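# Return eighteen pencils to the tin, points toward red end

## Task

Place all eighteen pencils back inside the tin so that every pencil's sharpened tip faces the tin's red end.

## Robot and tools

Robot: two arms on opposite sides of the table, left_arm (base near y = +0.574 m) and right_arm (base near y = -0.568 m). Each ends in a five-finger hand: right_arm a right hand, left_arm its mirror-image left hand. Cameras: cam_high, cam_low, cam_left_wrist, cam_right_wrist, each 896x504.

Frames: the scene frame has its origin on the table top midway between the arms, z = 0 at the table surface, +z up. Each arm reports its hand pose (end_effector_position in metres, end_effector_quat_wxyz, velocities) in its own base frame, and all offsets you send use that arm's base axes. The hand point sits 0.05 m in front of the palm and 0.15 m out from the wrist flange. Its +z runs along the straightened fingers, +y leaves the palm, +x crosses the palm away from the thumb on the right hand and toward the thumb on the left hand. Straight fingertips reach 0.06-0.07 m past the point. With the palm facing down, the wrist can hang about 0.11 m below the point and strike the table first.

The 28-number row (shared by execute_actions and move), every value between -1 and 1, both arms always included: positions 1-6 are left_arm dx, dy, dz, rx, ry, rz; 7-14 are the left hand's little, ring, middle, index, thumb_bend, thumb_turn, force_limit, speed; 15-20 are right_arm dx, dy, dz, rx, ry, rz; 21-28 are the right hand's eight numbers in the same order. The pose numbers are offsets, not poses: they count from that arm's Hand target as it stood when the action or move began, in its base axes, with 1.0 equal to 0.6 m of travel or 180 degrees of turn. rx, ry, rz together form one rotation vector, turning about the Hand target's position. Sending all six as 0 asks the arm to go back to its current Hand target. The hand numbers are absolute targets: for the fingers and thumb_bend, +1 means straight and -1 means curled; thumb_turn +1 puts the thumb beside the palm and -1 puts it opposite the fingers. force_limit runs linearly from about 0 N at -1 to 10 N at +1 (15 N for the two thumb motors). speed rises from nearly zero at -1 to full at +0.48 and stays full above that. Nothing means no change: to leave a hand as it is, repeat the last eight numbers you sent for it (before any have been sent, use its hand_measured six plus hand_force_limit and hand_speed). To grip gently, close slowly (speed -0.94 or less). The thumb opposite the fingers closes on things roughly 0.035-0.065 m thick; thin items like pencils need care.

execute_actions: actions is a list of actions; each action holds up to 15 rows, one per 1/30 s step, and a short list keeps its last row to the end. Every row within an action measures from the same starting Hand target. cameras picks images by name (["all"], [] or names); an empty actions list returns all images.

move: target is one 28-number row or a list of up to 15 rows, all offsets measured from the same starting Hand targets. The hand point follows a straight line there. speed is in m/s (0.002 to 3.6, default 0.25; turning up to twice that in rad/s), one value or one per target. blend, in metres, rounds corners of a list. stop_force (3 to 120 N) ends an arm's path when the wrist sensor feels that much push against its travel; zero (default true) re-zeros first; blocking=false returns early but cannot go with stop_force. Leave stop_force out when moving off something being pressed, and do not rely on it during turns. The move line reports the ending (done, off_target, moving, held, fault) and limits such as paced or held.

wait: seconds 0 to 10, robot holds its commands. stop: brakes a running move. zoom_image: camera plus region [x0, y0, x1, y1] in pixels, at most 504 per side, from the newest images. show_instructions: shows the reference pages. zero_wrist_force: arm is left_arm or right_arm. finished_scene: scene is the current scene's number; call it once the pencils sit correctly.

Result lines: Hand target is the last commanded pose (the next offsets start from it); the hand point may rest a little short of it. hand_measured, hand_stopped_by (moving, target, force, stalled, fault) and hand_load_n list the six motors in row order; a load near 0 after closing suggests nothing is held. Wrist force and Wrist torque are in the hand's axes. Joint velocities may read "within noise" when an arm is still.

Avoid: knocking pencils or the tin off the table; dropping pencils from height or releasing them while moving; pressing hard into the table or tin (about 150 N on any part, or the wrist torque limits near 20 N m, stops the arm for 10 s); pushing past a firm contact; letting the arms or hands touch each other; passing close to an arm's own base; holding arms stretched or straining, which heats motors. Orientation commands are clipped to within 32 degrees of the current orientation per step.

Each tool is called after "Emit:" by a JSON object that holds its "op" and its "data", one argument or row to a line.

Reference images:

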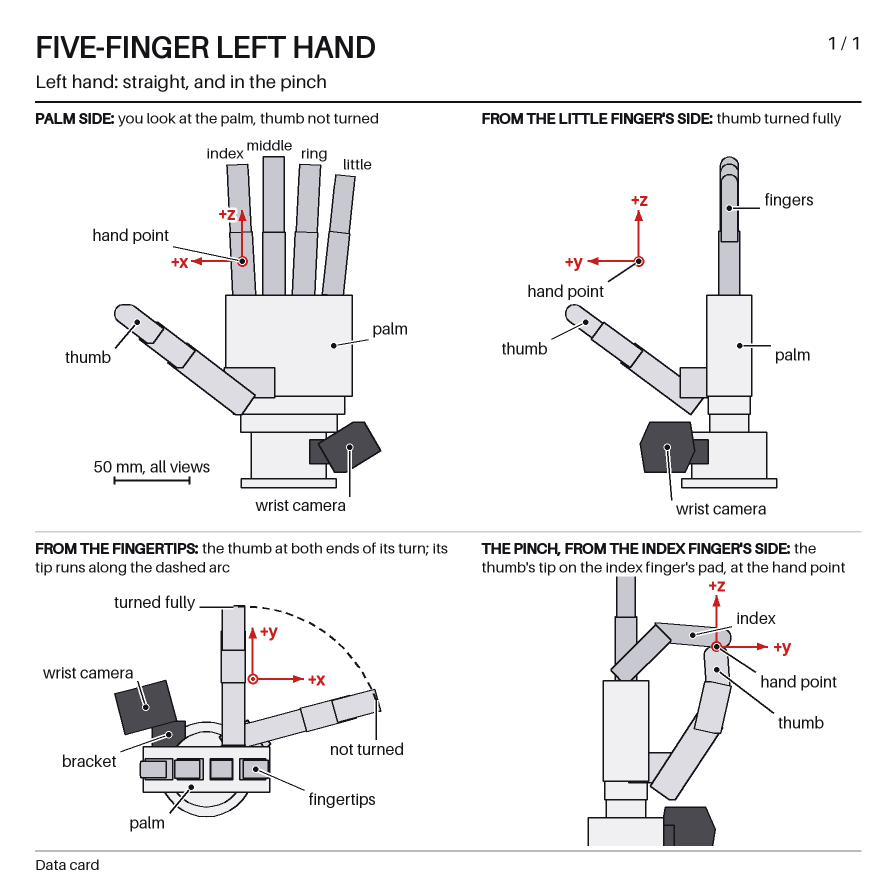

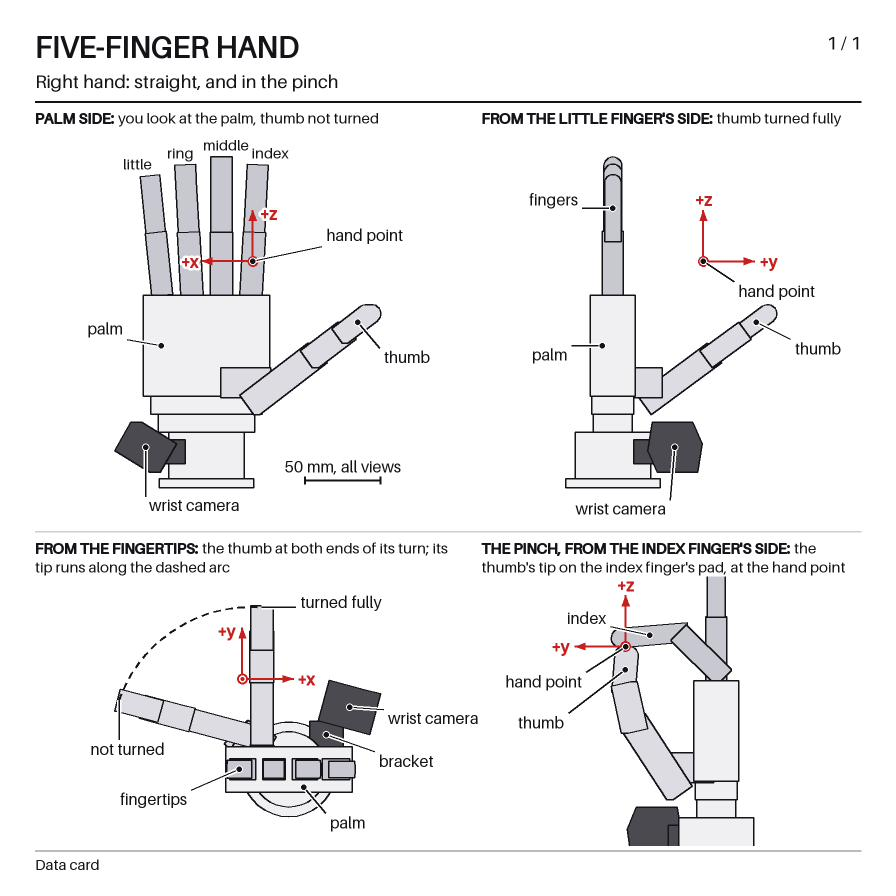

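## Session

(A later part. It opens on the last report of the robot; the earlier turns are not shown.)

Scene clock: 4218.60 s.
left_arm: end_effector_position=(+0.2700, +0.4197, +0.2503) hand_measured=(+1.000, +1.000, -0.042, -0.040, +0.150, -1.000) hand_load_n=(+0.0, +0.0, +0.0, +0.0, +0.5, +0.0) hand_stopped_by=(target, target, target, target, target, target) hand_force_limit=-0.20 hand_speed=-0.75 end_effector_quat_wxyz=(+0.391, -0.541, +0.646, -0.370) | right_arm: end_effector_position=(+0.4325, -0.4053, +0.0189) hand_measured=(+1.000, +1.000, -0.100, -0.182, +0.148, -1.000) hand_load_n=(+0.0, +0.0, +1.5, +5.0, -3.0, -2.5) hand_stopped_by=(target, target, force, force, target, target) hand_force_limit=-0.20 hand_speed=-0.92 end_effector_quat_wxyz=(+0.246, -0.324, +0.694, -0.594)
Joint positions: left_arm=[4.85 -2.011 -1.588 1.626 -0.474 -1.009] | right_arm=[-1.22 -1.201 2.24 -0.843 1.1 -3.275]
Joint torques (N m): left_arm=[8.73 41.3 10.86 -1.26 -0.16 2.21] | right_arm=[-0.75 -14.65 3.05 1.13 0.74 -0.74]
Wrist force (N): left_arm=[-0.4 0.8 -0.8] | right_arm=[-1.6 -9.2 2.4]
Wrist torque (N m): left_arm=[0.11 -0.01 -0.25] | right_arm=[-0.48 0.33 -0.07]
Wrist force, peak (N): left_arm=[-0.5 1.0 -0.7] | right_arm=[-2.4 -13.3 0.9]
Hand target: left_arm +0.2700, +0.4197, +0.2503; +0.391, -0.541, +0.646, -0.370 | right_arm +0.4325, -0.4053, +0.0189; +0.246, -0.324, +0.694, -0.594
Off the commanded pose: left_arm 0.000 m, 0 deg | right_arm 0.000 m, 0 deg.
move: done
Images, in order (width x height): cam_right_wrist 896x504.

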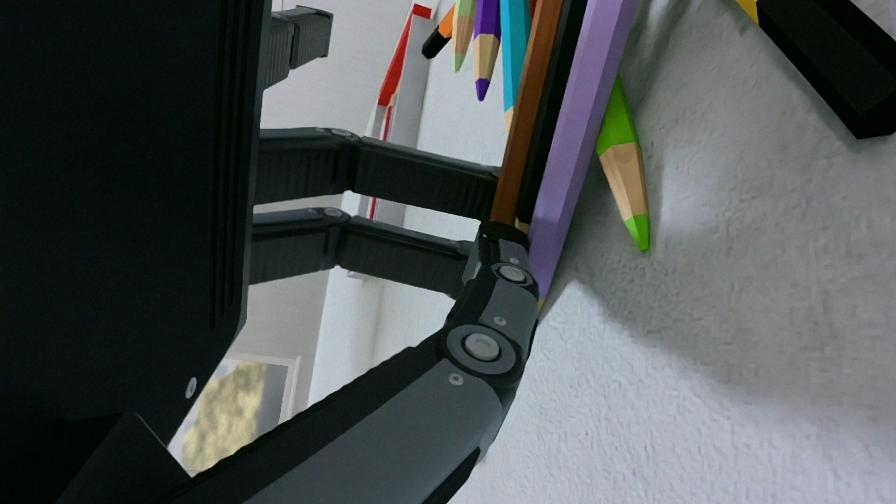

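Emit:
{"op": "move", "data": {
  "target": [
    [0,0,0,0,0,0,1,1,-0.04,-0.04,0.15,-1,-0.2,-0.75,0,0,0.0,0,0,0,1,1,-0.7,-0.7,0.15,-1,0.0,-0.92]
  ]
}}

Emit:
{"op": "move", "data": {
  "target": [
    [0,0,0,0,0,0,1,1,-0.04,-0.04,0.15,-1,-0.2,-0.75,0,0,0.02,0,0,0,1,1,-0.7,-0.7,0.15,-1,0.0,-0.92],
    [0,0,0,0,0,0,1,1,-0.04,-0.04,0.15,-1,-0.2,-0.75,0,0,0.08,0,0,0,1,1,-0.7,-0.7,0.15,-1,0.0,-0.92]
  ],
  "speed": [0.03,0.06],
  "blend": [0.005,0],
  "cameras": ["cam_right_wrist","cam_high"]
}}

Emit:
{"op": "zoom_image", "data": {
  "camera": "cam_high",
  "region": [290, 260, 430, 420]
}}

Scene clock: 4224.73 s.
left_arm: end_effector_position=(+0.2700, +0.4197, +0.2503) hand_measured=(+1.000, +1.000, -0.042, -0.040, +0.150, -1.000) hand_load_n=(+0.0, +0.0, +0.0, -0.5, +0.5, +0.0) hand_stopped_by=(target, target, target, target, target, target) hand_force_limit=-0.20 hand_speed=-0.75 end_effector_quat_wxyz=(+0.391, -0.541, +0.646, -0.370) | right_arm: end_effector_position=(+0.4325, -0.4053, +0.0189) hand_measured=(+1.000, +1.000, -0.142, -0.188, +0.150, -1.000) hand_load_n=(+0.0, -0.5, +5.5, +4.5, +1.0, +1.0) hand_stopped_by=(target, target, force, force, target, target) hand_force_limit=0.00 hand_speed=-0.92 end_effector_quat_wxyz=(+0.246, -0.324, +0.694, -0.594)
Joint positions: left_arm=[4.85 -2.011 -1.588 1.626 -0.474 -1.009] | right_arm=[-1.22 -1.201 2.24 -0.843 1.1 -3.275]
Joint torques (N m): left_arm=[8.81 41.41 10.89 -1.19 -0.13 2.22] | right_arm=[-5.73 -24.47 -3.83 1.46 -0.12 -0.73]
Wrist force (N): left_arm=[-0.5 0.7 -0.8] | right_arm=[-1.2 -8.0 2.1]
Wrist torque (N m): left_arm=[0.10 0.01 -0.26] | right_arm=[-0.44 0.35 -0.04]
Wrist force, peak (N): left_arm=[-0.7 1.1 -0.7] | right_arm=[-1.5 -11.3 2.5]
Hand target: left_arm +0.2700, +0.4197, +0.2503; +0.391, -0.541, +0.646, -0.370 | right_arm +0.4325, -0.4053, +0.0189; +0.246, -0.324, +0.694, -0.594
Off the commanded pose: left_arm 0.000 m, 0 deg | right_arm 0.000 m, 0 deg.
move: done

Scene clock: 4226.13 s.
left_arm: end_effector_position=(+0.2700, +0.4197, +0.2503) hand_measured=(+1.000, +1.000, -0.042, -0.040, +0.150, -1.000) hand_load_n=(+0.0, -0.5, +0.0, +0.0, +0.0, +0.0) hand_stopped_by=(target, target, target, target, target, target) hand_force_limit=-0.20 hand_speed=-0.75 end_effector_quat_wxyz=(+0.391, -0.541, +0.646, -0.370) | right_arm: end_effector_position=(+0.4325, -0.4055, +0.0670) hand_measured=(+1.000, +1.000, -0.142, -0.188, +0.152, -1.000) hand_load_n=(+0.0, +0.0, +4.0, +3.5, +4.0, +1.5) hand_stopped_by=(target, target, force, force, target, target) hand_force_limit=0.00 hand_speed=-0.92 end_effector_quat_wxyz=(+0.246, -0.324, +0.694, -0.594)
Joint positions: left_arm=[4.85 -2.011 -1.588 1.626 -0.474 -1.009] | right_arm=[-1.22 -1.318 2.21 -0.696 1.1 -3.275]
Joint torques (N m): left_arm=[8.21 41.81 11.47 -1.31 -0.11 2.22] | right_arm=[0.95 -22.34 -0.69 -1.26 1.57 -0.98]
Wrist force (N): left_arm=[-0.4 0.8 -0.6] | right_arm=[-1.2 -1.8 2.6]
Wrist torque (N m): left_arm=[0.11 -0.01 -0.25] | right_arm=[-0.20 0.28 0.12]
Wrist force, peak (N): left_arm=[-0.7 1.0 -0.9] | right_arm=[-1.1 -7.9 2.1]
Hand target: left_arm +0.2700, +0.4197, +0.2503; +0.391, -0.541, +0.646, -0.370 | right_arm +0.4325, -0.4053, +0.0669; +0.246, -0.324, +0.694, -0.594
Off the commanded pose: left_arm 0.000 m, 0 deg | right_arm 0.000 m, 0 deg.
move: done
Images, in order (width x height): cam_high 896x504, cam_right_wrist 896x504.

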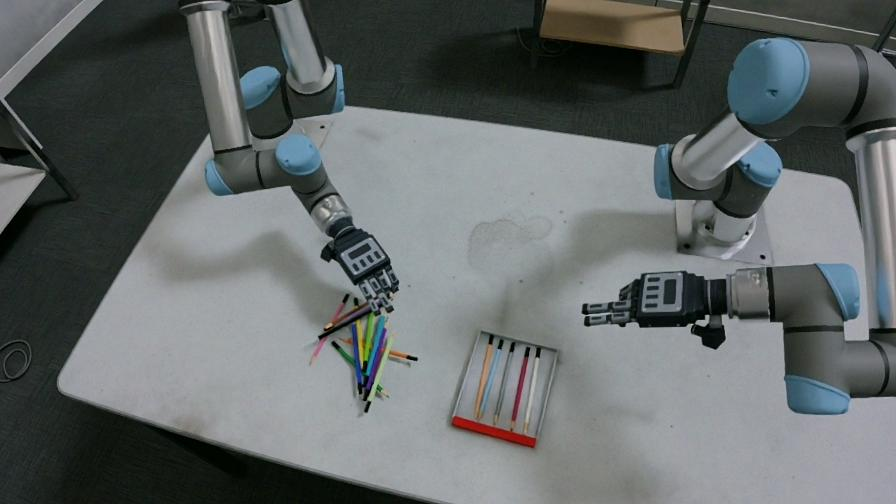

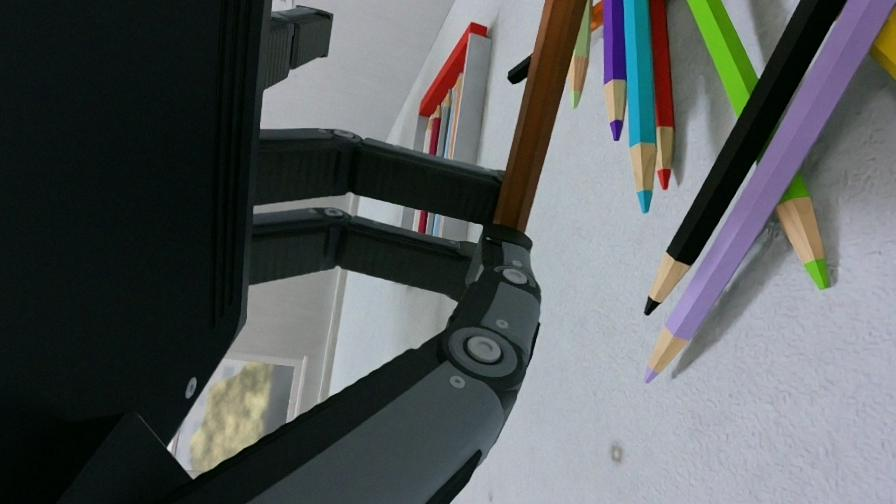

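Scaled by 3.150 from the camera's 896x504 image, which has a finer 1280x720 frame.

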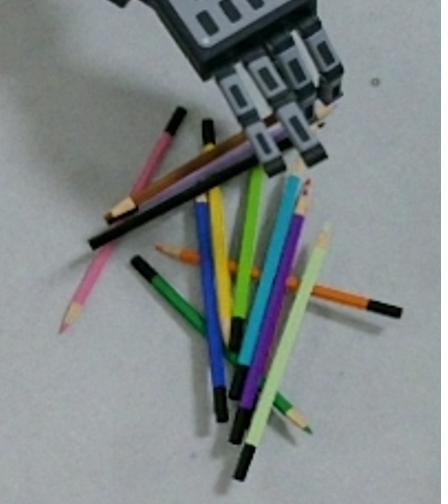

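Emit:
{"op": "move", "data": {
  "target": [
    [0,0,0,0,0,0,1,1,-0.04,-0.04,0.15,-1,-0.2,-0.75,0,0,0.1,0,0,0,1,1,-0.7,-0.7,0.15,-1,0.0,-0.92],
    [0,0,0,0,0,0,1,1,-0.04,-0.04,0.15,-1,-0.2,-0.75,0.4438,-0.0907,0.03,0.024,0.0208,0.2155,1,1,-0.7,-0.7,0.15,-1,0.0,-0.92]
  ],
  "speed": 0.2,
  "blend": [0.04,0],
  "cameras": ["cam_right_wrist","cam_high"]
}}

Emit:
{"op": "zoom_image", "data": {
  "camera": "cam_high",
  "region": [440, 320, 580, 460]
}}

Scene clock: 4244.77 s.
left_arm: end_effector_position=(+0.2700, +0.4197, +0.2503) hand_measured=(+1.000, +1.000, -0.042, -0.040, +0.150, -1.000) hand_load_n=(+0.0, +0.0, +0.0, -0.5, +0.0, +0.0) hand_stopped_by=(target, target, target, target, target, target) hand_force_limit=-0.20 hand_speed=-0.75 end_effector_quat_wxyz=(+0.391, -0.541, +0.646, -0.370) | right_arm: end_effector_position=(+0.6988, -0.4597, +0.0849) hand_measured=(+1.000, +1.000, -0.142, -0.188, +0.152, -1.000) hand_load_n=(+0.0, +0.0, +4.0, +3.5, +4.0, +1.5) hand_stopped_by=(target, target, force, force, target, target) hand_force_limit=0.00 hand_speed=-0.92 end_effector_quat_wxyz=(-0.419, +0.545, -0.577, +0.442)
Joint positions: left_arm=[4.85 -2.011 -1.588 1.626 -0.474 -1.009] | right_arm=[-0.992 -0.682 1.024 0.084 0.678 -3.481]
Joint torques (N m): left_arm=[7.8 41.13 10.94 -1.26 -0.21 2.21] | right_arm=[-8.95 -40.76 -33.69 1.41 0.53 0]
Wrist force (N): left_arm=[-0.5 0.9 -0.9] | right_arm=[-1.1 -1.5 3.0]
Wrist torque (N m): left_arm=[0.13 0.00 -0.26] | right_arm=[-0.22 0.26 0.20]
Wrist force, peak (N): left_arm=[-0.8 1.0 -0.8] | right_arm=[-0.7 -1.8 4.5]
Hand target: left_arm +0.2700, +0.4197, +0.2503; +0.391, -0.541, +0.646, -0.370 | right_arm +0.6988, -0.4598, +0.0849; -0.419, +0.545, -0.577, +0.442
Off the commanded pose: left_arm 0.000 m, 0 deg | right_arm 0.000 m, 0 deg.
move: done; blend cut to 0.03 m at target 1
Images, in order (width x height): cam_high 896x504, cam_right_wrist 896x504.

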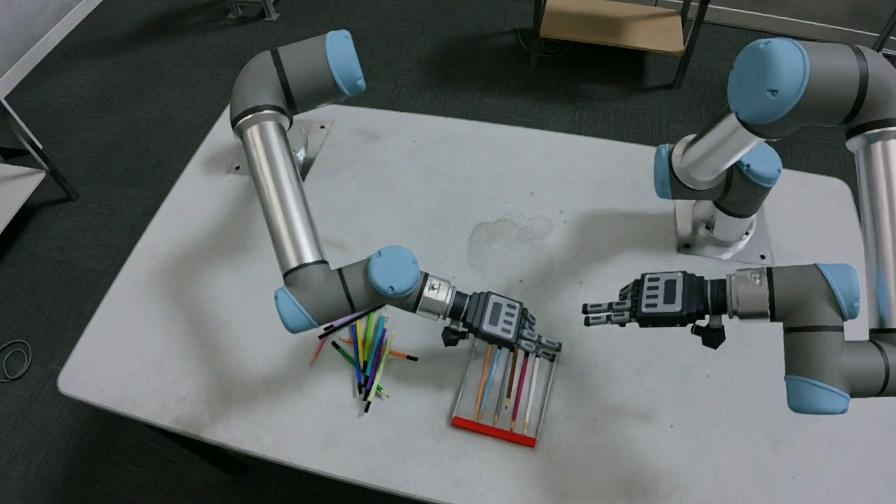

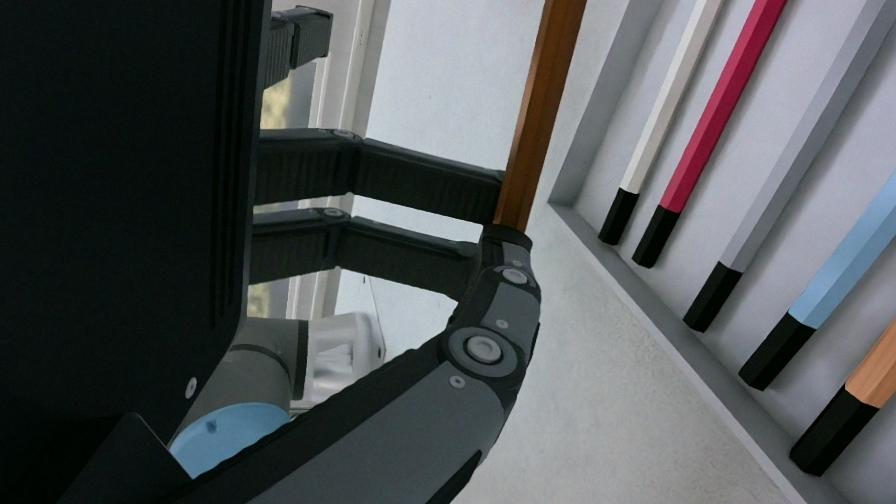

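Scaled by 3.600 from the camera's 896x504 image, which has a finer 1280x720 frame.

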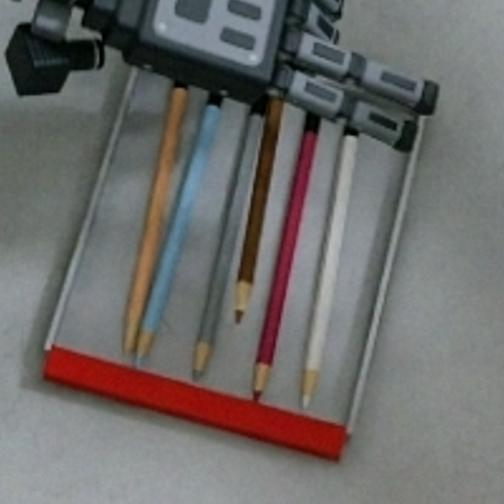

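Emit:
{"op": "move", "data": {
  "target": [
    [0,0,0,0,0,0,1,1,-0.04,-0.04,0.15,-1,-0.2,-0.75,0,0,-0.075,0.0222,-0.0012,0,1,1,-0.7,-0.7,0.15,-1,0.0,-0.92]
  ],
  "speed": 0.1
}}

Emit:
{"op": "move", "data": {
  "target": [
    [0,0,0,0,0,0,1,1,-0.04,-0.04,0.15,-1,-0.2,-0.75,0,0,-0.031,0,0,0,1,1,-0.7,-0.7,0.15,-1,0.0,-0.92]
  ],
  "speed": 0.015,
  "stop_force": 4,
  "cameras": ["cam_right_wrist","cam_high"]
}}

Emit:
{"op": "zoom_image", "data": {
  "camera": "cam_high",
  "region": [440, 320, 580, 460]
}}

Scene clock: 4262.97 s.
left_arm: end_effector_position=(+0.2700, +0.4197, +0.2503) hand_measured=(+1.000, +1.000, -0.042, -0.040, +0.150, -1.000) hand_load_n=(+0.0, +0.0, +0.0, +0.0, +0.0, +0.0) hand_stopped_by=(target, target, target, target, target, target) hand_force_limit=-0.20 hand_speed=-0.75 end_effector_quat_wxyz=(+0.391, -0.541, +0.646, -0.370) | right_arm: end_effector_position=(+0.6987, -0.4598, +0.0399) hand_measured=(+1.000, +1.000, -0.142, -0.188, +0.152, -1.000) hand_load_n=(+0.0, +0.0, +4.0, +3.5, +3.5, +1.5) hand_stopped_by=(target, target, force, force, target, target) hand_force_limit=0.00 hand_speed=-0.92 end_effector_quat_wxyz=(+0.439, -0.530, +0.591, -0.422)
Joint positions: left_arm=[4.85 -2.011 -1.588 1.626 -0.474 -1.009] | right_arm=[-1 -0.615 1.027 0.028 0.654 -3.425]
Joint torques (N m): left_arm=[7.93 41.4 11.01 -1.32 -0.09 2.27] | right_arm=[6.14 -58.73 -32.9 1.35 2.18 -1.04]
Wrist force (N): left_arm=[-0.5 0.9 -0.7] | right_arm=[-1.7 -1.9 2.5]
Wrist torque (N m): left_arm=[0.11 0.00 -0.26] | right_arm=[-0.21 0.33 0.07]
Wrist force, peak (N): left_arm=[-0.7 1.1 -0.9] | right_arm=[-1.0 -3.2 2.7]
Hand target: left_arm +0.2700, +0.4197, +0.2503; +0.391, -0.541, +0.646, -0.370 | right_arm +0.6988, -0.4598, +0.0399; +0.438, -0.530, +0.591, -0.422
Off the commanded pose: left_arm 0.000 m, 0 deg | right_arm 0.000 m, 0 deg.
move: done

Scene clock: 4264.63 s.
left_arm: end_effector_position=(+0.2700, +0.4197, +0.2503) hand_measured=(+1.000, +1.000, -0.042, -0.040, +0.150, -1.000) hand_load_n=(+0.0, +0.0, +0.0, +0.0, +0.0, +0.0) hand_stopped_by=(target, target, target, target, target, target) hand_force_limit=-0.20 hand_speed=-0.75 end_effector_quat_wxyz=(+0.391, -0.541, +0.646, -0.370) | right_arm: end_effector_position=(+0.6988, -0.4598, +0.0321) hand_measured=(+1.000, +1.000, -0.142, -0.188, +0.152, -1.000) hand_load_n=(+0.0, +0.0, +4.0, +4.5, +3.5, +1.5) hand_stopped_by=(target, target, force, force, target, target) hand_force_limit=0.00 hand_speed=-0.92 end_effector_quat_wxyz=(+0.438, -0.530, +0.591, -0.422)
Joint positions: left_arm=[4.85 -2.011 -1.588 1.626 -0.474 -1.009] | right_arm=[-1 -0.606 1.032 0.014 0.654 -3.425]
Joint torques (N m): left_arm=[7.88 41.44 11.48 -1.31 -0.06 2.19] | right_arm=[6.53 -58.28 -33.12 -1.03 2.03 0.27]
Wrist force (N): left_arm=[-0.3 0.9 -1.1] | right_arm=[-1.8 -1.8 2.6]
Wrist torque (N m): left_arm=[0.14 -0.03 -0.24] | right_arm=[-0.19 0.32 0.07]
Wrist force, peak (N): left_arm=[-0.3 0.9 -1.1] | right_arm=[-2.2 -7.5 0.5]
Hand target: left_arm +0.2700, +0.4197, +0.2503; +0.391, -0.541, +0.646, -0.370 | right_arm +0.6988, -0.4598, +0.0321; +0.438, -0.530, +0.591, -0.422 (not the last commanded pose)
Off the commanded pose: left_arm 0.000 m, 0 deg | right_arm 0.011 m, 0 deg.
move: contact (right_arm)
Images, in order (width x height): cam_high 896x504, cam_right_wrist 896x504.

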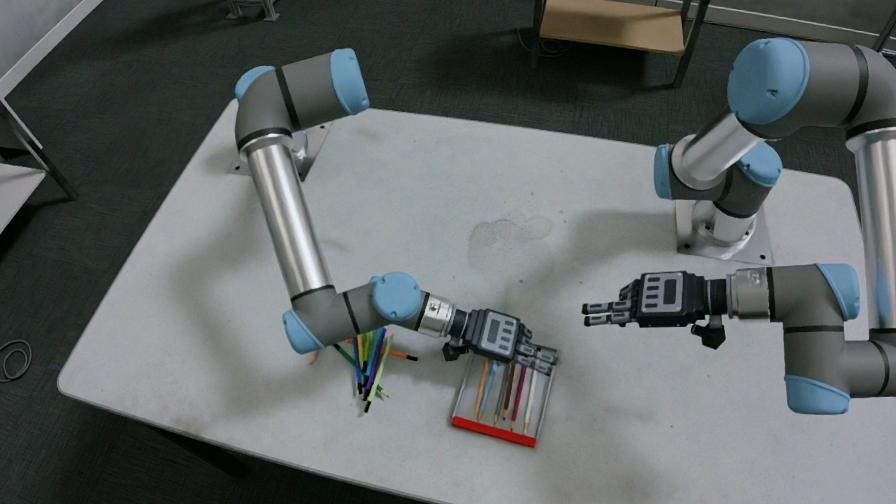

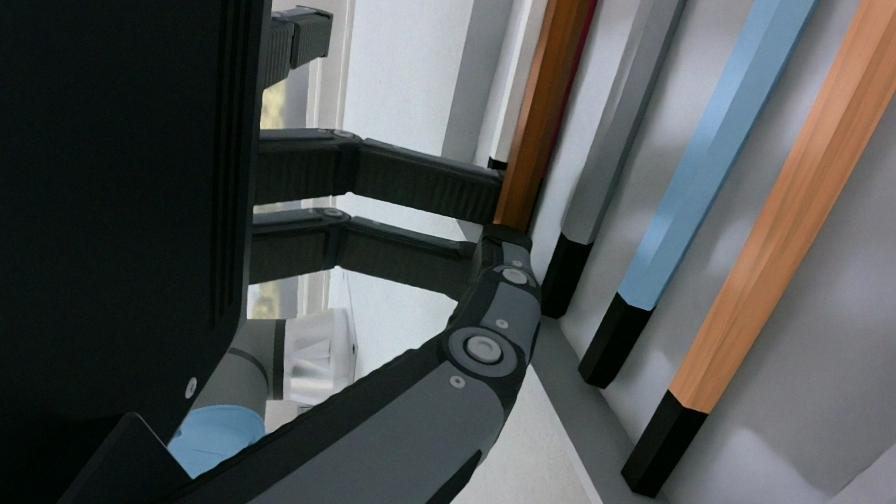

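Scaled by 3.600 from the camera's 896x504 image, which has a finer 1280x720 frame.

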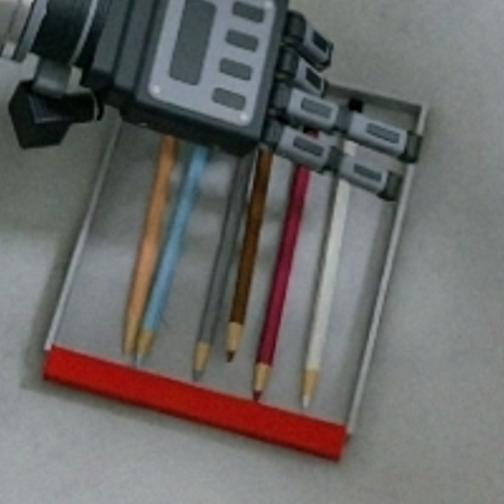

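Emit:
{"op": "move", "data": {
  "target": [
    [0,0,0,0,0,0,1,1,-0.04,-0.04,0.15,-1,-0.2,-0.75,0,0,-0.0168,0,0,0,1,1,-0.7,-0.7,0.15,-1,0.0,-0.92]
  ],
  "speed": 0.012,
  "stop_force": 6,
  "cameras": ["cam_right_wrist"]
}}

Scene clock: 4270.70 s.
left_arm: end_effector_position=(+0.2700, +0.4197, +0.2503) hand_measured=(+1.000, +1.000, -0.042, -0.040, +0.150, -1.000) hand_load_n=(+0.0, +0.0, +0.0, +0.0, +0.0, +0.0) hand_stopped_by=(target, target, target, target, target, target) hand_force_limit=-0.20 hand_speed=-0.75 end_effector_quat_wxyz=(+0.391, -0.541, +0.646, -0.370) | right_arm: end_effector_position=(+0.6988, -0.4599, +0.0317) hand_measured=(+1.000, +1.000, -0.142, -0.188, +0.152, -1.000) hand_load_n=(+0.0, +0.0, +4.0, +5.5, +4.0, +1.5) hand_stopped_by=(target, target, force, force, target, target) hand_force_limit=0.00 hand_speed=-0.92 end_effector_quat_wxyz=(+0.438, -0.530, +0.591, -0.422)
Joint positions: left_arm=[4.85 -2.011 -1.588 1.626 -0.474 -1.009] | right_arm=[-1 -0.606 1.032 0.013 0.654 -3.425]
Joint torques (N m): left_arm=[8.1 41.37 11.46 -1.33 -0.16 2.25] | right_arm=[4.51 -58.89 -28.76 0.46 1.74 -0.71]
Wrist force (N): left_arm=[-0.5 1.0 -0.7] | right_arm=[-2.1 -2.0 2.1]
Wrist torque (N m): left_arm=[0.12 0.01 -0.26] | right_arm=[-0.18 0.34 0.07]
Wrist force, peak (N): left_arm=[-0.7 1.0 -0.9] | right_arm=[-2.8 -8.9 0.4]
Hand target: left_arm +0.2700, +0.4197, +0.2503; +0.391, -0.541, +0.646, -0.370 | right_arm +0.6988, -0.4599, +0.0317; +0.438, -0.530, +0.591, -0.422 (not the last commanded pose)
Off the commanded pose: left_arm 0.000 m, 0 deg | right_arm 0.010 m, 0 deg.
move: contact (right_arm)
Images, in order (width x height): cam_right_wrist 896x504.

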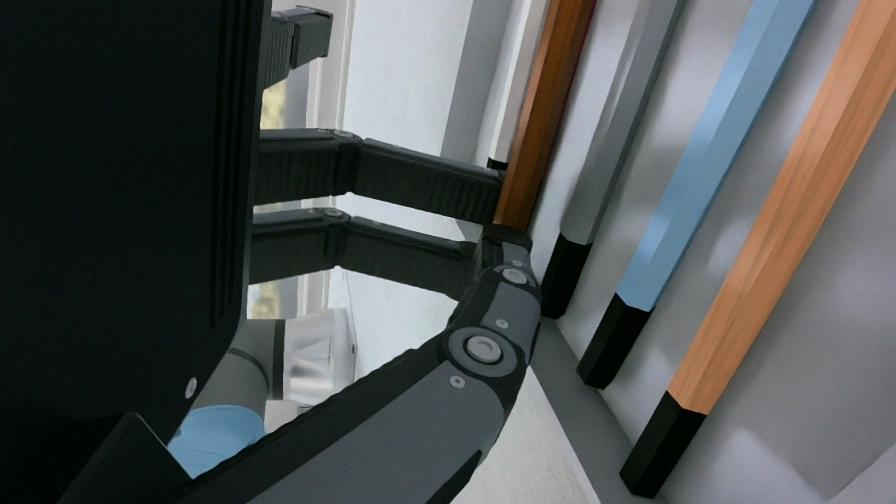

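Emit:
{"op": "move", "data": {
  "target": [
    [0,0,0,0,0,0,1,1,-0.04,-0.04,0.15,-1,-0.2,-0.75,0,0,0.006,0,0,0,1,1,-0.7,-0.7,0.15,-1,0.0,-0.92],
    [0,0,0,0,0,0,1,1,-0.04,-0.04,0.15,-1,-0.2,-0.75,-0.0003,-0.0117,0.006,0,0,0,1,1,-0.7,-0.7,0.15,-1,0.0,-0.92]
  ],
  "speed": 0.04
}}

Emit:
{"op": "move", "data": {
  "target": [
    [0,0,0,0,0,0,1,1,-0.04,-0.04,0.15,-1,-0.2,-0.75,0,0,-0.022,0,0,0,1,1,-0.7,-0.7,0.15,-1,0.0,-0.92]
  ],
  "speed": 0.012,
  "stop_force": 5,
  "cameras": ["cam_right_wrist","cam_high"]
}}

Emit:
{"op": "zoom_image", "data": {
  "camera": "cam_high",
  "region": [440, 320, 580, 460]
}}

Scene clock: 4286.77 s.
left_arm: end_effector_position=(+0.2700, +0.4197, +0.2503) hand_measured=(+1.000, +1.000, -0.042, -0.040, +0.150, -1.000) hand_load_n=(+0.0, +0.0, +0.0, +0.0, +0.0, +0.0) hand_stopped_by=(target, target, target, target, target, target) hand_force_limit=-0.20 hand_speed=-0.75 end_effector_quat_wxyz=(+0.391, -0.541, +0.646, -0.370) | right_arm: end_effector_position=(+0.6986, -0.4670, +0.0353) hand_measured=(+1.000, +1.000, -0.142, -0.188, +0.152, -1.000) hand_load_n=(+0.0, +0.0, +3.5, +3.5, +3.5, +1.5) hand_stopped_by=(target, target, force, force, target, target) hand_force_limit=0.00 hand_speed=-0.92 end_effector_quat_wxyz=(+0.438, -0.530, +0.591, -0.422)
Joint positions: left_arm=[4.85 -2.011 -1.588 1.626 -0.474 -1.009] | right_arm=[-1.006 -0.596 1.003 0.036 0.648 -3.43]
Joint torques (N m): left_arm=[8.4 41.38 11.57 -1.35 -0.07 2.16] | right_arm=[7.18 -59.8 -7.28 -1.1 1.35 0.78]
Wrist force (N): left_arm=[-0.4 0.9 -0.9] | right_arm=[-1.8 -1.7 2.6]
Wrist torque (N m): left_arm=[0.12 -0.01 -0.25] | right_arm=[-0.21 0.33 0.06]
Wrist force, peak (N): left_arm=[-0.7 1.1 -1.0] | right_arm=[-2.1 -2.7 2.3]
Hand target: left_arm +0.2700, +0.4197, +0.2503; +0.391, -0.541, +0.646, -0.370 | right_arm +0.6987, -0.4669, +0.0353; +0.438, -0.530, +0.591, -0.422
Off the commanded pose: left_arm 0.000 m, 0 deg | right_arm 0.000 m, 0 deg.
move: done

Scene clock: 4289.10 s.
left_arm: end_effector_position=(+0.2700, +0.4197, +0.2503) hand_measured=(+1.000, +1.000, -0.042, -0.040, +0.150, -1.000) hand_load_n=(+0.0, +0.0, +0.0, +0.0, +0.0, +0.0) hand_stopped_by=(target, target, target, target, target, target) hand_force_limit=-0.20 hand_speed=-0.75 end_effector_quat_wxyz=(+0.391, -0.541, +0.646, -0.370) | right_arm: end_effector_position=(+0.6987, -0.4669, +0.0228) hand_measured=(+1.000, +1.000, -0.142, -0.188, +0.150, -1.000) hand_load_n=(+0.0, -0.5, +4.0, +4.5, +2.0, +1.5) hand_stopped_by=(target, target, force, force, target, target) hand_force_limit=0.00 hand_speed=-0.92 end_effector_quat_wxyz=(+0.438, -0.530, +0.591, -0.422)
Joint positions: left_arm=[4.85 -2.011 -1.588 1.626 -0.474 -1.009] | right_arm=[-1.006 -0.582 1.01 0.014 0.649 -3.43]
Joint torques (N m): left_arm=[7.83 41.31 11.36 -1.28 -0.12 2.24] | right_arm=[7.75 -57.48 -32.1 0.46 2.16 0.39]
Wrist force (N): left_arm=[-0.4 1.1 -0.6] | right_arm=[-2.7 -5.2 0.9]
Wrist torque (N m): left_arm=[0.14 0.00 -0.26] | right_arm=[-0.33 0.36 -0.01]
Wrist force, peak (N): left_arm=[-0.5 1.0 -0.8] | right_arm=[-3.5 -13.6 -2.7]
Hand target: left_arm +0.2700, +0.4197, +0.2503; +0.391, -0.541, +0.646, -0.370 | right_arm +0.6987, -0.4669, +0.0228; +0.438, -0.530, +0.591, -0.422 (not the last commanded pose)
Off the commanded pose: left_arm 0.000 m, 0 deg | right_arm 0.001 m, 0 deg.
move: contact (right_arm)
Images, in order (width x height): cam_high 896x504, cam_right_wrist 896x504.

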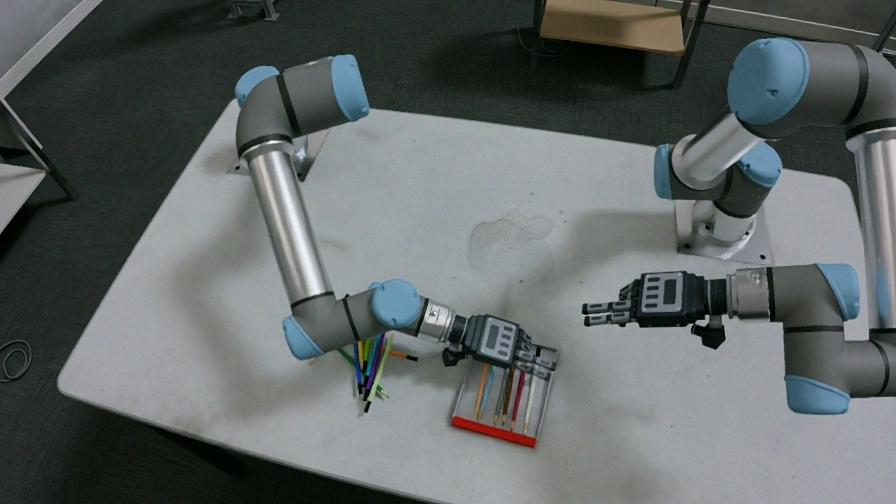

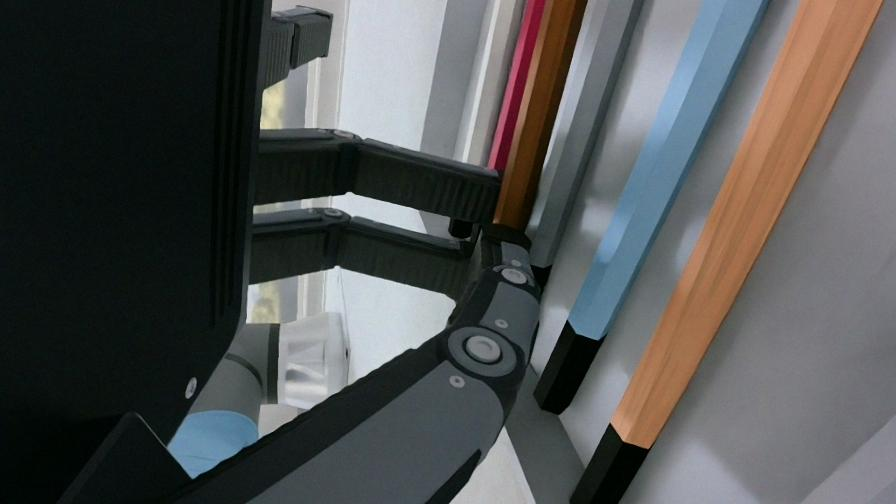

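Scaled by 3.600 from the camera's 896x504 image, which has a finer 1280x720 frame.

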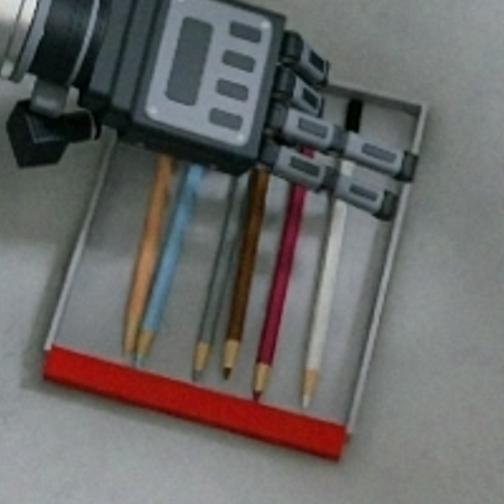

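Emit:
{"op": "move", "data": {
  "target": [
    [0,0,0,0,0,0,1,1,-0.04,-0.04,0.15,-1,-0.2,-0.75,0,0,0,0,0,0,1,1,-0.08,-0.1,0.15,-1,-0.2,-0.85]
  ]
}}

Emit:
{"op": "move", "data": {
  "target": [
    [0,0,0,0,0,0,1,1,-0.04,-0.04,0.15,-1,-0.2,-0.75,0,0,0.03,0,0,0,1,1,-0.05,-0.05,0.15,-1,-0.2,-0.7],
    [0,0,0,0,0,0,1,1,-0.04,-0.04,0.15,-1,-0.2,-0.75,0,0,0.2,0,0,0,1,1,-0.05,-0.05,0.15,-1,-0.2,-0.7]
  ],
  "speed": [0.05,0.15],
  "blend": [0.01,0],
  "cameras": ["cam_right_wrist","cam_high"]
}}

Emit:
{"op": "zoom_image", "data": {
  "camera": "cam_high",
  "region": [440, 320, 580, 460]
}}

Scene clock: 4300.10 s.
left_arm: end_effector_position=(+0.2700, +0.4197, +0.2503) hand_measured=(+1.000, +1.000, -0.042, -0.040, +0.150, -1.000) hand_load_n=(+0.0, +0.0, +0.0, +0.0, +0.0, +0.0) hand_stopped_by=(target, target, target, target, target, target) hand_force_limit=-0.20 hand_speed=-0.75 end_effector_quat_wxyz=(+0.391, -0.541, +0.646, -0.370) | right_arm: end_effector_position=(+0.6987, -0.4669, +0.0228) hand_measured=(+1.000, +1.000, -0.080, -0.100, +0.150, -1.000) hand_load_n=(+0.0, +0.0, -0.5, +0.0, -0.5, +0.0) hand_stopped_by=(target, target, target, target, target, target) hand_force_limit=-0.20 hand_speed=-0.85 end_effector_quat_wxyz=(+0.438, -0.530, +0.591, -0.422)
Joint positions: left_arm=[4.85 -2.011 -1.588 1.626 -0.474 -1.009] | right_arm=[-1.006 -0.582 1.01 0.014 0.649 -3.43]
Joint torques (N m): left_arm=[8.21 41.18 11.44 -1.27 -0.17 2.2] | right_arm=[7.72 -56.64 -32.05 -1.04 2.06 -1.01]
Wrist force (N): left_arm=[-0.3 0.6 -1.1] | right_arm=[-1.9 -3.1 1.9]
Wrist torque (N m): left_arm=[0.10 -0.03 -0.24] | right_arm=[-0.25 0.33 0.04]
Wrist force, peak (N): left_arm=[-0.6 1.1 -0.9] | right_arm=[-2.7 -6.8 0.9]
Hand target: left_arm +0.2700, +0.4197, +0.2503; +0.391, -0.541, +0.646, -0.370 | right_arm +0.6987, -0.4669, +0.0228; +0.438, -0.530, +0.591, -0.422
Off the commanded pose: left_arm 0.000 m, 0 deg | right_arm 0.000 m, 0 deg.
move: done

Scene clock: 4301.60 s.
left_arm: end_effector_position=(+0.2700, +0.4197, +0.2503) hand_measured=(+1.000, +1.000, -0.042, -0.040, +0.150, -1.000) hand_load_n=(+0.0, +0.0, +0.0, +0.0, +0.0, +0.0) hand_stopped_by=(target, target, target, target, target, target) hand_force_limit=-0.20 hand_speed=-0.75 end_effector_quat_wxyz=(+0.391, -0.541, +0.646, -0.370) | right_arm: end_effector_position=(+0.6987, -0.4669, +0.1428) hand_measured=(+1.000, +1.000, -0.050, -0.050, +0.150, -1.000) hand_load_n=(+0.0, +0.0, +0.0, +0.0, +0.0, +0.0) hand_stopped_by=(target, target, target, target, target, target) hand_force_limit=-0.20 hand_speed=-0.70 end_effector_quat_wxyz=(+0.438, -0.530, +0.591, -0.423)
Joint positions: left_arm=[4.85 -2.011 -1.588 1.626 -0.474 -1.009] | right_arm=[-1.006 -0.69 0.894 0.238 0.649 -3.43]
Joint torques (N m): left_arm=[7.85 41.48 11.26 -1.25 -0.1 2.28] | right_arm=[-6.64 -52.38 -9.94 1.42 -2.97 0.84]
Wrist force (N): left_arm=[-0.4 1.0 -0.7] | right_arm=[-1.6 -1.6 3.1]
Wrist torque (N m): left_arm=[0.13 0.00 -0.26] | right_arm=[-0.22 0.30 0.11]
Wrist force, peak (N): left_arm=[-0.7 1.0 -0.8] | right_arm=[-1.8 -3.3 2.3]
Hand target: left_arm +0.2700, +0.4197, +0.2503; +0.391, -0.541, +0.646, -0.370 | right_arm +0.6987, -0.4669, +0.1428; +0.438, -0.530, +0.591, -0.422
Off the commanded pose: left_arm 0.000 m, 0 deg | right_arm 0.000 m, 0 deg.
move: done; blend cut to 0.009 m at target 1
Images, in order (width x height): cam_high 896x504, cam_right_wrist 896x504.

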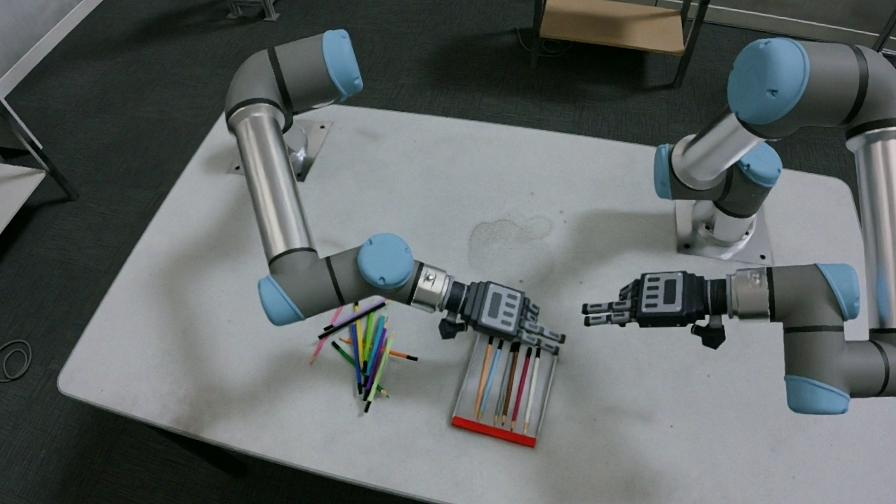

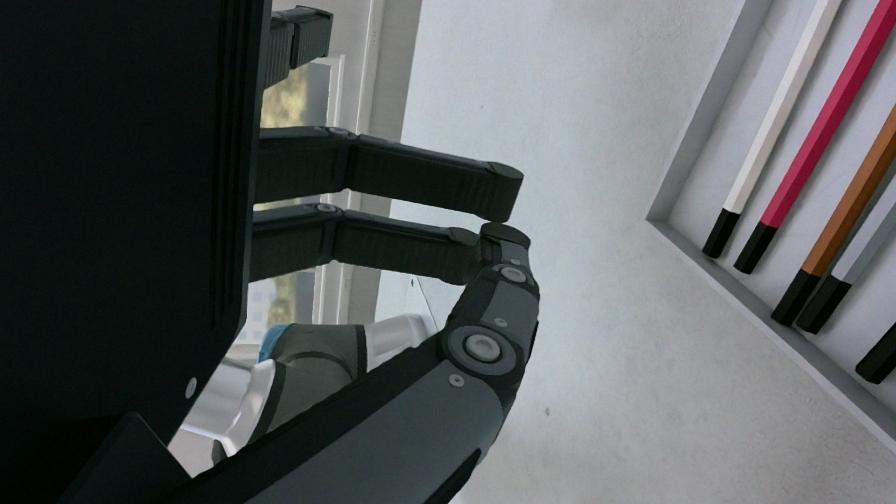

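Scaled by 3.600 from the camera's 896x504 image, which has a finer 1280x720 frame.

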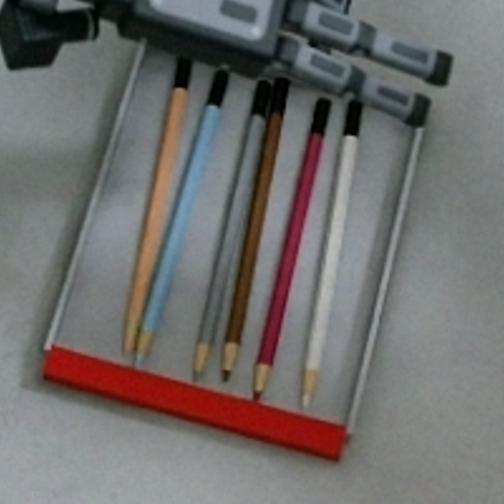

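Emit:
{"op": "move", "data": {
  "target": [
    [0,0,0,0,0,0,1,1,-0.04,-0.04,0.15,-1,-0.2,-0.75,-0.4437,0.1027,-0.088,-0.0327,-0.0173,-0.2334,1,1,-0.05,-0.05,0.15,-1,-0.2,-0.7]
  ],
  "speed": 0.2,
  "cameras": ["cam_right_wrist","cam_high"]
}}

Emit:
{"op": "zoom_image", "data": {
  "camera": "cam_high",
  "region": [290, 260, 430, 420]
}}

Scene clock: 4318.40 s.
left_arm: end_effector_position=(+0.2700, +0.4197, +0.2503) hand_measured=(+1.000, +1.000, -0.042, -0.040, +0.150, -1.000) hand_load_n=(+0.0, +0.0, +0.0, +0.0, +0.0, +0.5) hand_stopped_by=(target, target, target, target, target, target) hand_force_limit=-0.20 hand_speed=-0.75 end_effector_quat_wxyz=(+0.391, -0.541, +0.646, -0.370) | right_arm: end_effector_position=(+0.4325, -0.4054, +0.0900) hand_measured=(+1.000, +1.000, -0.050, -0.050, +0.150, -1.000) hand_load_n=(+0.0, +0.0, +0.0, +0.0, +0.0, +0.0) hand_stopped_by=(target, target, target, target, target, target) hand_force_limit=-0.20 hand_speed=-0.70 end_effector_quat_wxyz=(+0.246, -0.293, +0.707, -0.594)
Joint positions: left_arm=[4.85 -2.011 -1.588 1.626 -0.474 -1.009] | right_arm=[-1.201 -1.372 2.2 -0.639 1.161 -3.217]
Joint torques (N m): left_arm=[7.97 41.43 11.4 -1.31 -0.11 2.25] | right_arm=[5.14 -28.21 -4.97 -1.88 1.28 -0.76]
Wrist force (N): left_arm=[-0.4 0.9 -0.7] | right_arm=[-0.8 -1.9 2.4]
Wrist torque (N m): left_arm=[0.12 0.00 -0.26] | right_arm=[-0.21 0.22 0.02]
Wrist force, peak (N): left_arm=[-0.7 1.2 -0.8] | right_arm=[-1.4 -2.2 4.1]
Hand target: left_arm +0.2700, +0.4197, +0.2503; +0.391, -0.541, +0.646, -0.370 | right_arm +0.4324, -0.4053, +0.0900; +0.246, -0.293, +0.707, -0.594
Off the commanded pose: left_arm 0.000 m, 0 deg | right_arm 0.000 m, 0 deg.
move: done
Images, in order (width x height): cam_high 896x504, cam_right_wrist 896x504.

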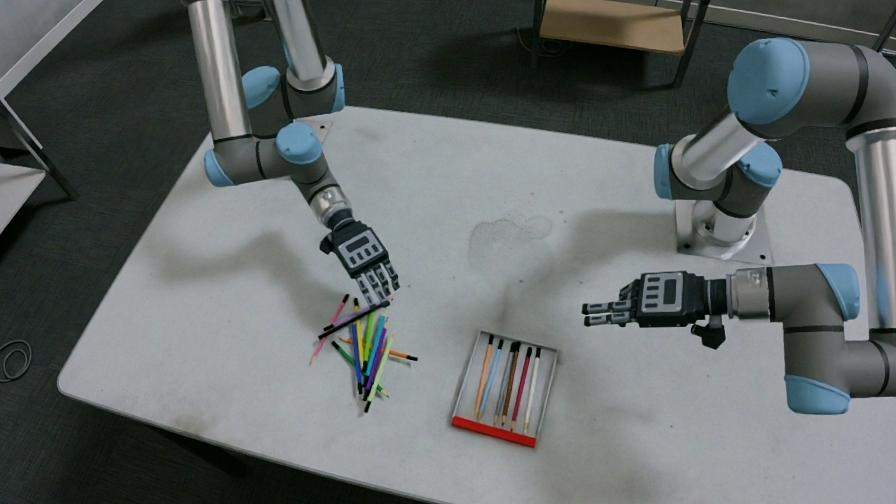

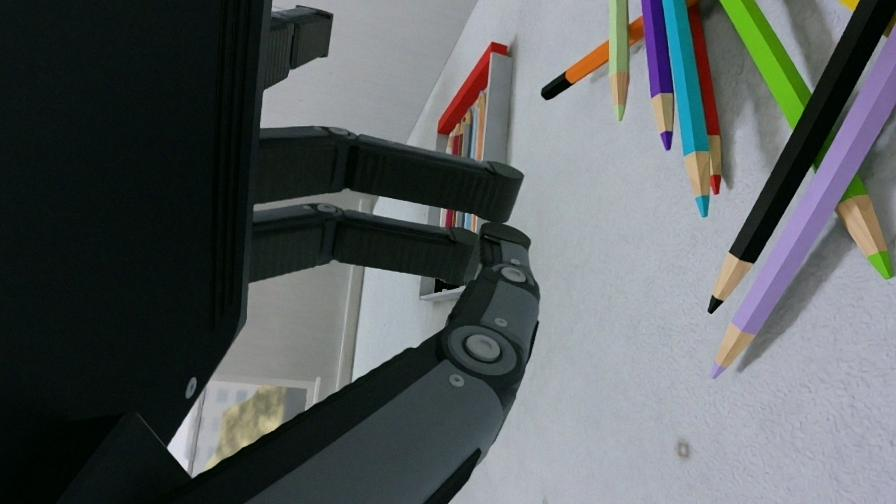

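Scaled by 3.150 from the camera's 896x504 image, which has a finer 1280x720 frame.

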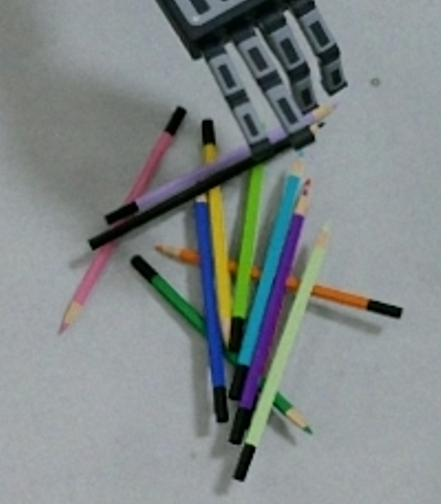

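Emit:
{"op": "move", "data": {
  "target": [
    [0,0,0,0,0,0,1,1,-0.04,-0.04,0.15,-1,-0.2,-0.75,-0.1585,-0.1437,-0.033,0,0,0.0167,1,1,-0.05,-0.05,0.15,-1,-0.2,-0.7]
  ],
  "speed": 0.15,
  "cameras": ["cam_right_wrist"]
}}

Scene clock: 4374.63 s.
left_arm: end_effector_position=(+0.2700, +0.4197, +0.2503) hand_measured=(+1.000, +1.000, -0.042, -0.040, +0.150, -1.000) hand_load_n=(+0.0, -0.5, +0.0, +0.0, +0.0, +0.0) hand_stopped_by=(target, target, target, target, target, target) hand_force_limit=-0.20 hand_speed=-0.75 end_effector_quat_wxyz=(+0.391, -0.541, +0.646, -0.370) | right_arm: end_effector_position=(+0.3374, -0.4916, +0.0702) hand_measured=(+1.000, +1.000, -0.050, -0.050, +0.150, -1.000) hand_load_n=(+0.0, +0.0, +0.0, +0.0, +0.0, +0.0) hand_stopped_by=(target, target, target, target, target, target) hand_force_limit=-0.20 hand_speed=-0.70 end_effector_quat_wxyz=(+0.262, -0.311, +0.699, -0.588)
Joint positions: left_arm=[4.85 -2.011 -1.588 1.626 -0.474 -1.009] | right_arm=[-1.549 -1.262 2.126 -0.615 0.771 -3.322]
Joint torques (N m): left_arm=[7.91 41.18 11.47 -1.18 -0.1 2.18] | right_arm=[-9.3 -23.47 -2.63 -2.13 -2.34 -0.43]
Wrist force (N): left_arm=[-0.5 0.9 -0.7] | right_arm=[-1.1 -1.8 2.6]
Wrist torque (N m): left_arm=[0.11 0.01 -0.26] | right_arm=[-0.19 0.30 0.19]
Wrist force, peak (N): left_arm=[-0.5 1.2 -0.9] | right_arm=[-3.0 -2.5 2.6]
Hand target: left_arm +0.2700, +0.4197, +0.2503; +0.391, -0.541, +0.646, -0.370 | right_arm +0.3373, -0.4915, +0.0702; +0.262, -0.311, +0.699, -0.588
Off the commanded pose: left_arm 0.000 m, 0 deg | right_arm 0.000 m, 0 deg.
move: done
Images, in order (width x height): cam_right_wrist 896x504.

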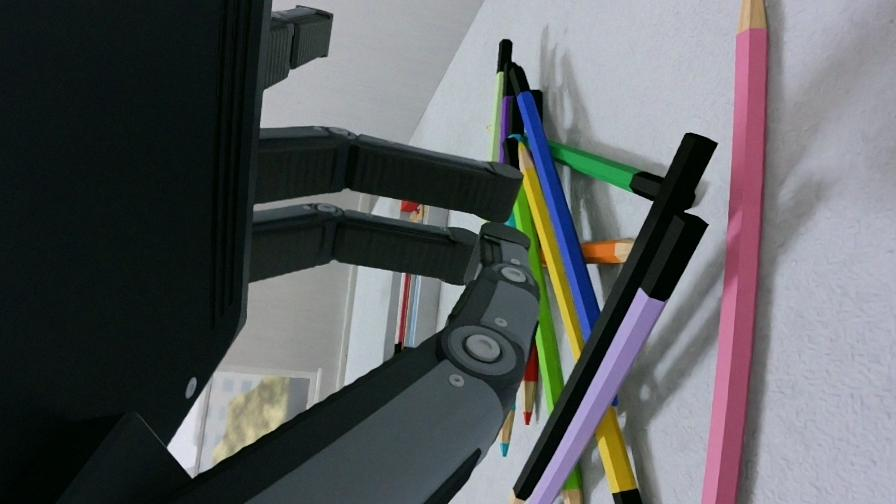

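Emit:
{"op": "move", "data": {
  "target": [
    [0,0,0,0,0,0,1,1,-0.04,-0.04,0.15,-1,-0.2,-0.75,-0.0425,0.0822,0.0,-0.0185,-0.0403,0.1964,1,1,-0.05,-0.05,0.15,-1,-0.2,-0.7]
  ],
  "speed": 0.15,
  "cameras": ["cam_right_wrist"]
}}

Scene clock: 4417.30 s.
left_arm: end_effector_position=(+0.2700, +0.4197, +0.2503) hand_measured=(+1.000, +1.000, -0.042, -0.040, +0.150, -1.000) hand_load_n=(+0.0, +0.0, +0.0, +0.0, +0.0, +0.0) hand_stopped_by=(target, target, target, target, target, target) hand_force_limit=-0.20 hand_speed=-0.75 end_effector_quat_wxyz=(+0.391, -0.541, +0.646, -0.370) | right_arm: end_effector_position=(+0.3125, -0.4422, +0.0702) hand_measured=(+1.000, +1.000, -0.050, -0.050, +0.150, -1.000) hand_load_n=(+0.0, +0.0, +0.0, +0.0, +0.5, +0.0) hand_stopped_by=(target, target, target, target, target, target) hand_force_limit=-0.20 hand_speed=-0.70 end_effector_quat_wxyz=(+0.462, -0.457, +0.533, -0.541)
Joint positions: left_arm=[4.85 -2.011 -1.588 1.626 -0.474 -1.009] | right_arm=[-1.743 -0.982 1.891 -0.262 -0.022 -3.789]
Joint torques (N m): left_arm=[7.8 41.43 11.68 -1.25 -0.13 2.08] | right_arm=[7.66 -25.06 -25.55 0.09 -1.58 0.87]
Wrist force (N): left_arm=[-0.7 0.7 -0.8] | right_arm=[-1.4 -1.6 3.4]
Wrist torque (N m): left_arm=[0.10 0.03 -0.27] | right_arm=[-0.22 0.40 0.02]
Wrist force, peak (N): left_arm=[-0.7 1.0 -0.9] | right_arm=[-1.1 -2.4 3.2]
Hand target: left_arm +0.2700, +0.4197, +0.2503; +0.391, -0.541, +0.646, -0.370 | right_arm +0.3118, -0.4422, +0.0702; +0.462, -0.479, +0.537, -0.519
Off the commanded pose: left_arm 0.000 m, 0 deg | right_arm 0.001 m, 4 deg.
move: off_target (right_arm)
Images, in order (width x height): cam_right_wrist 896x504.

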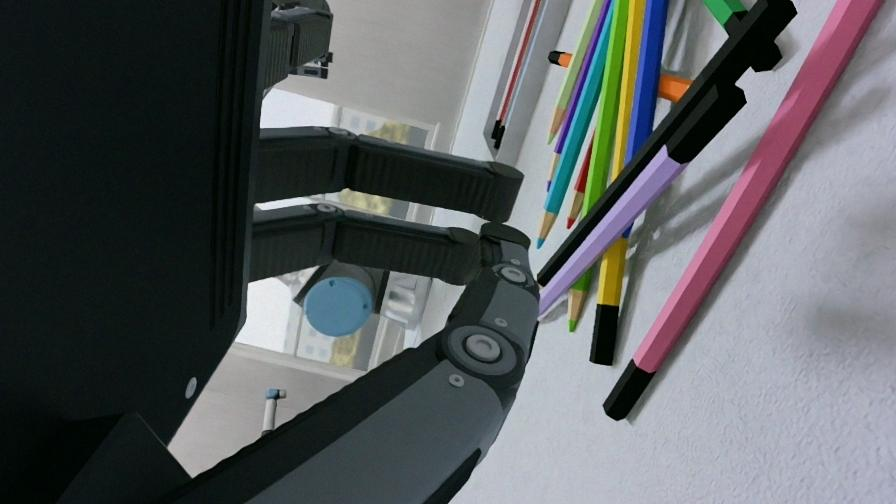

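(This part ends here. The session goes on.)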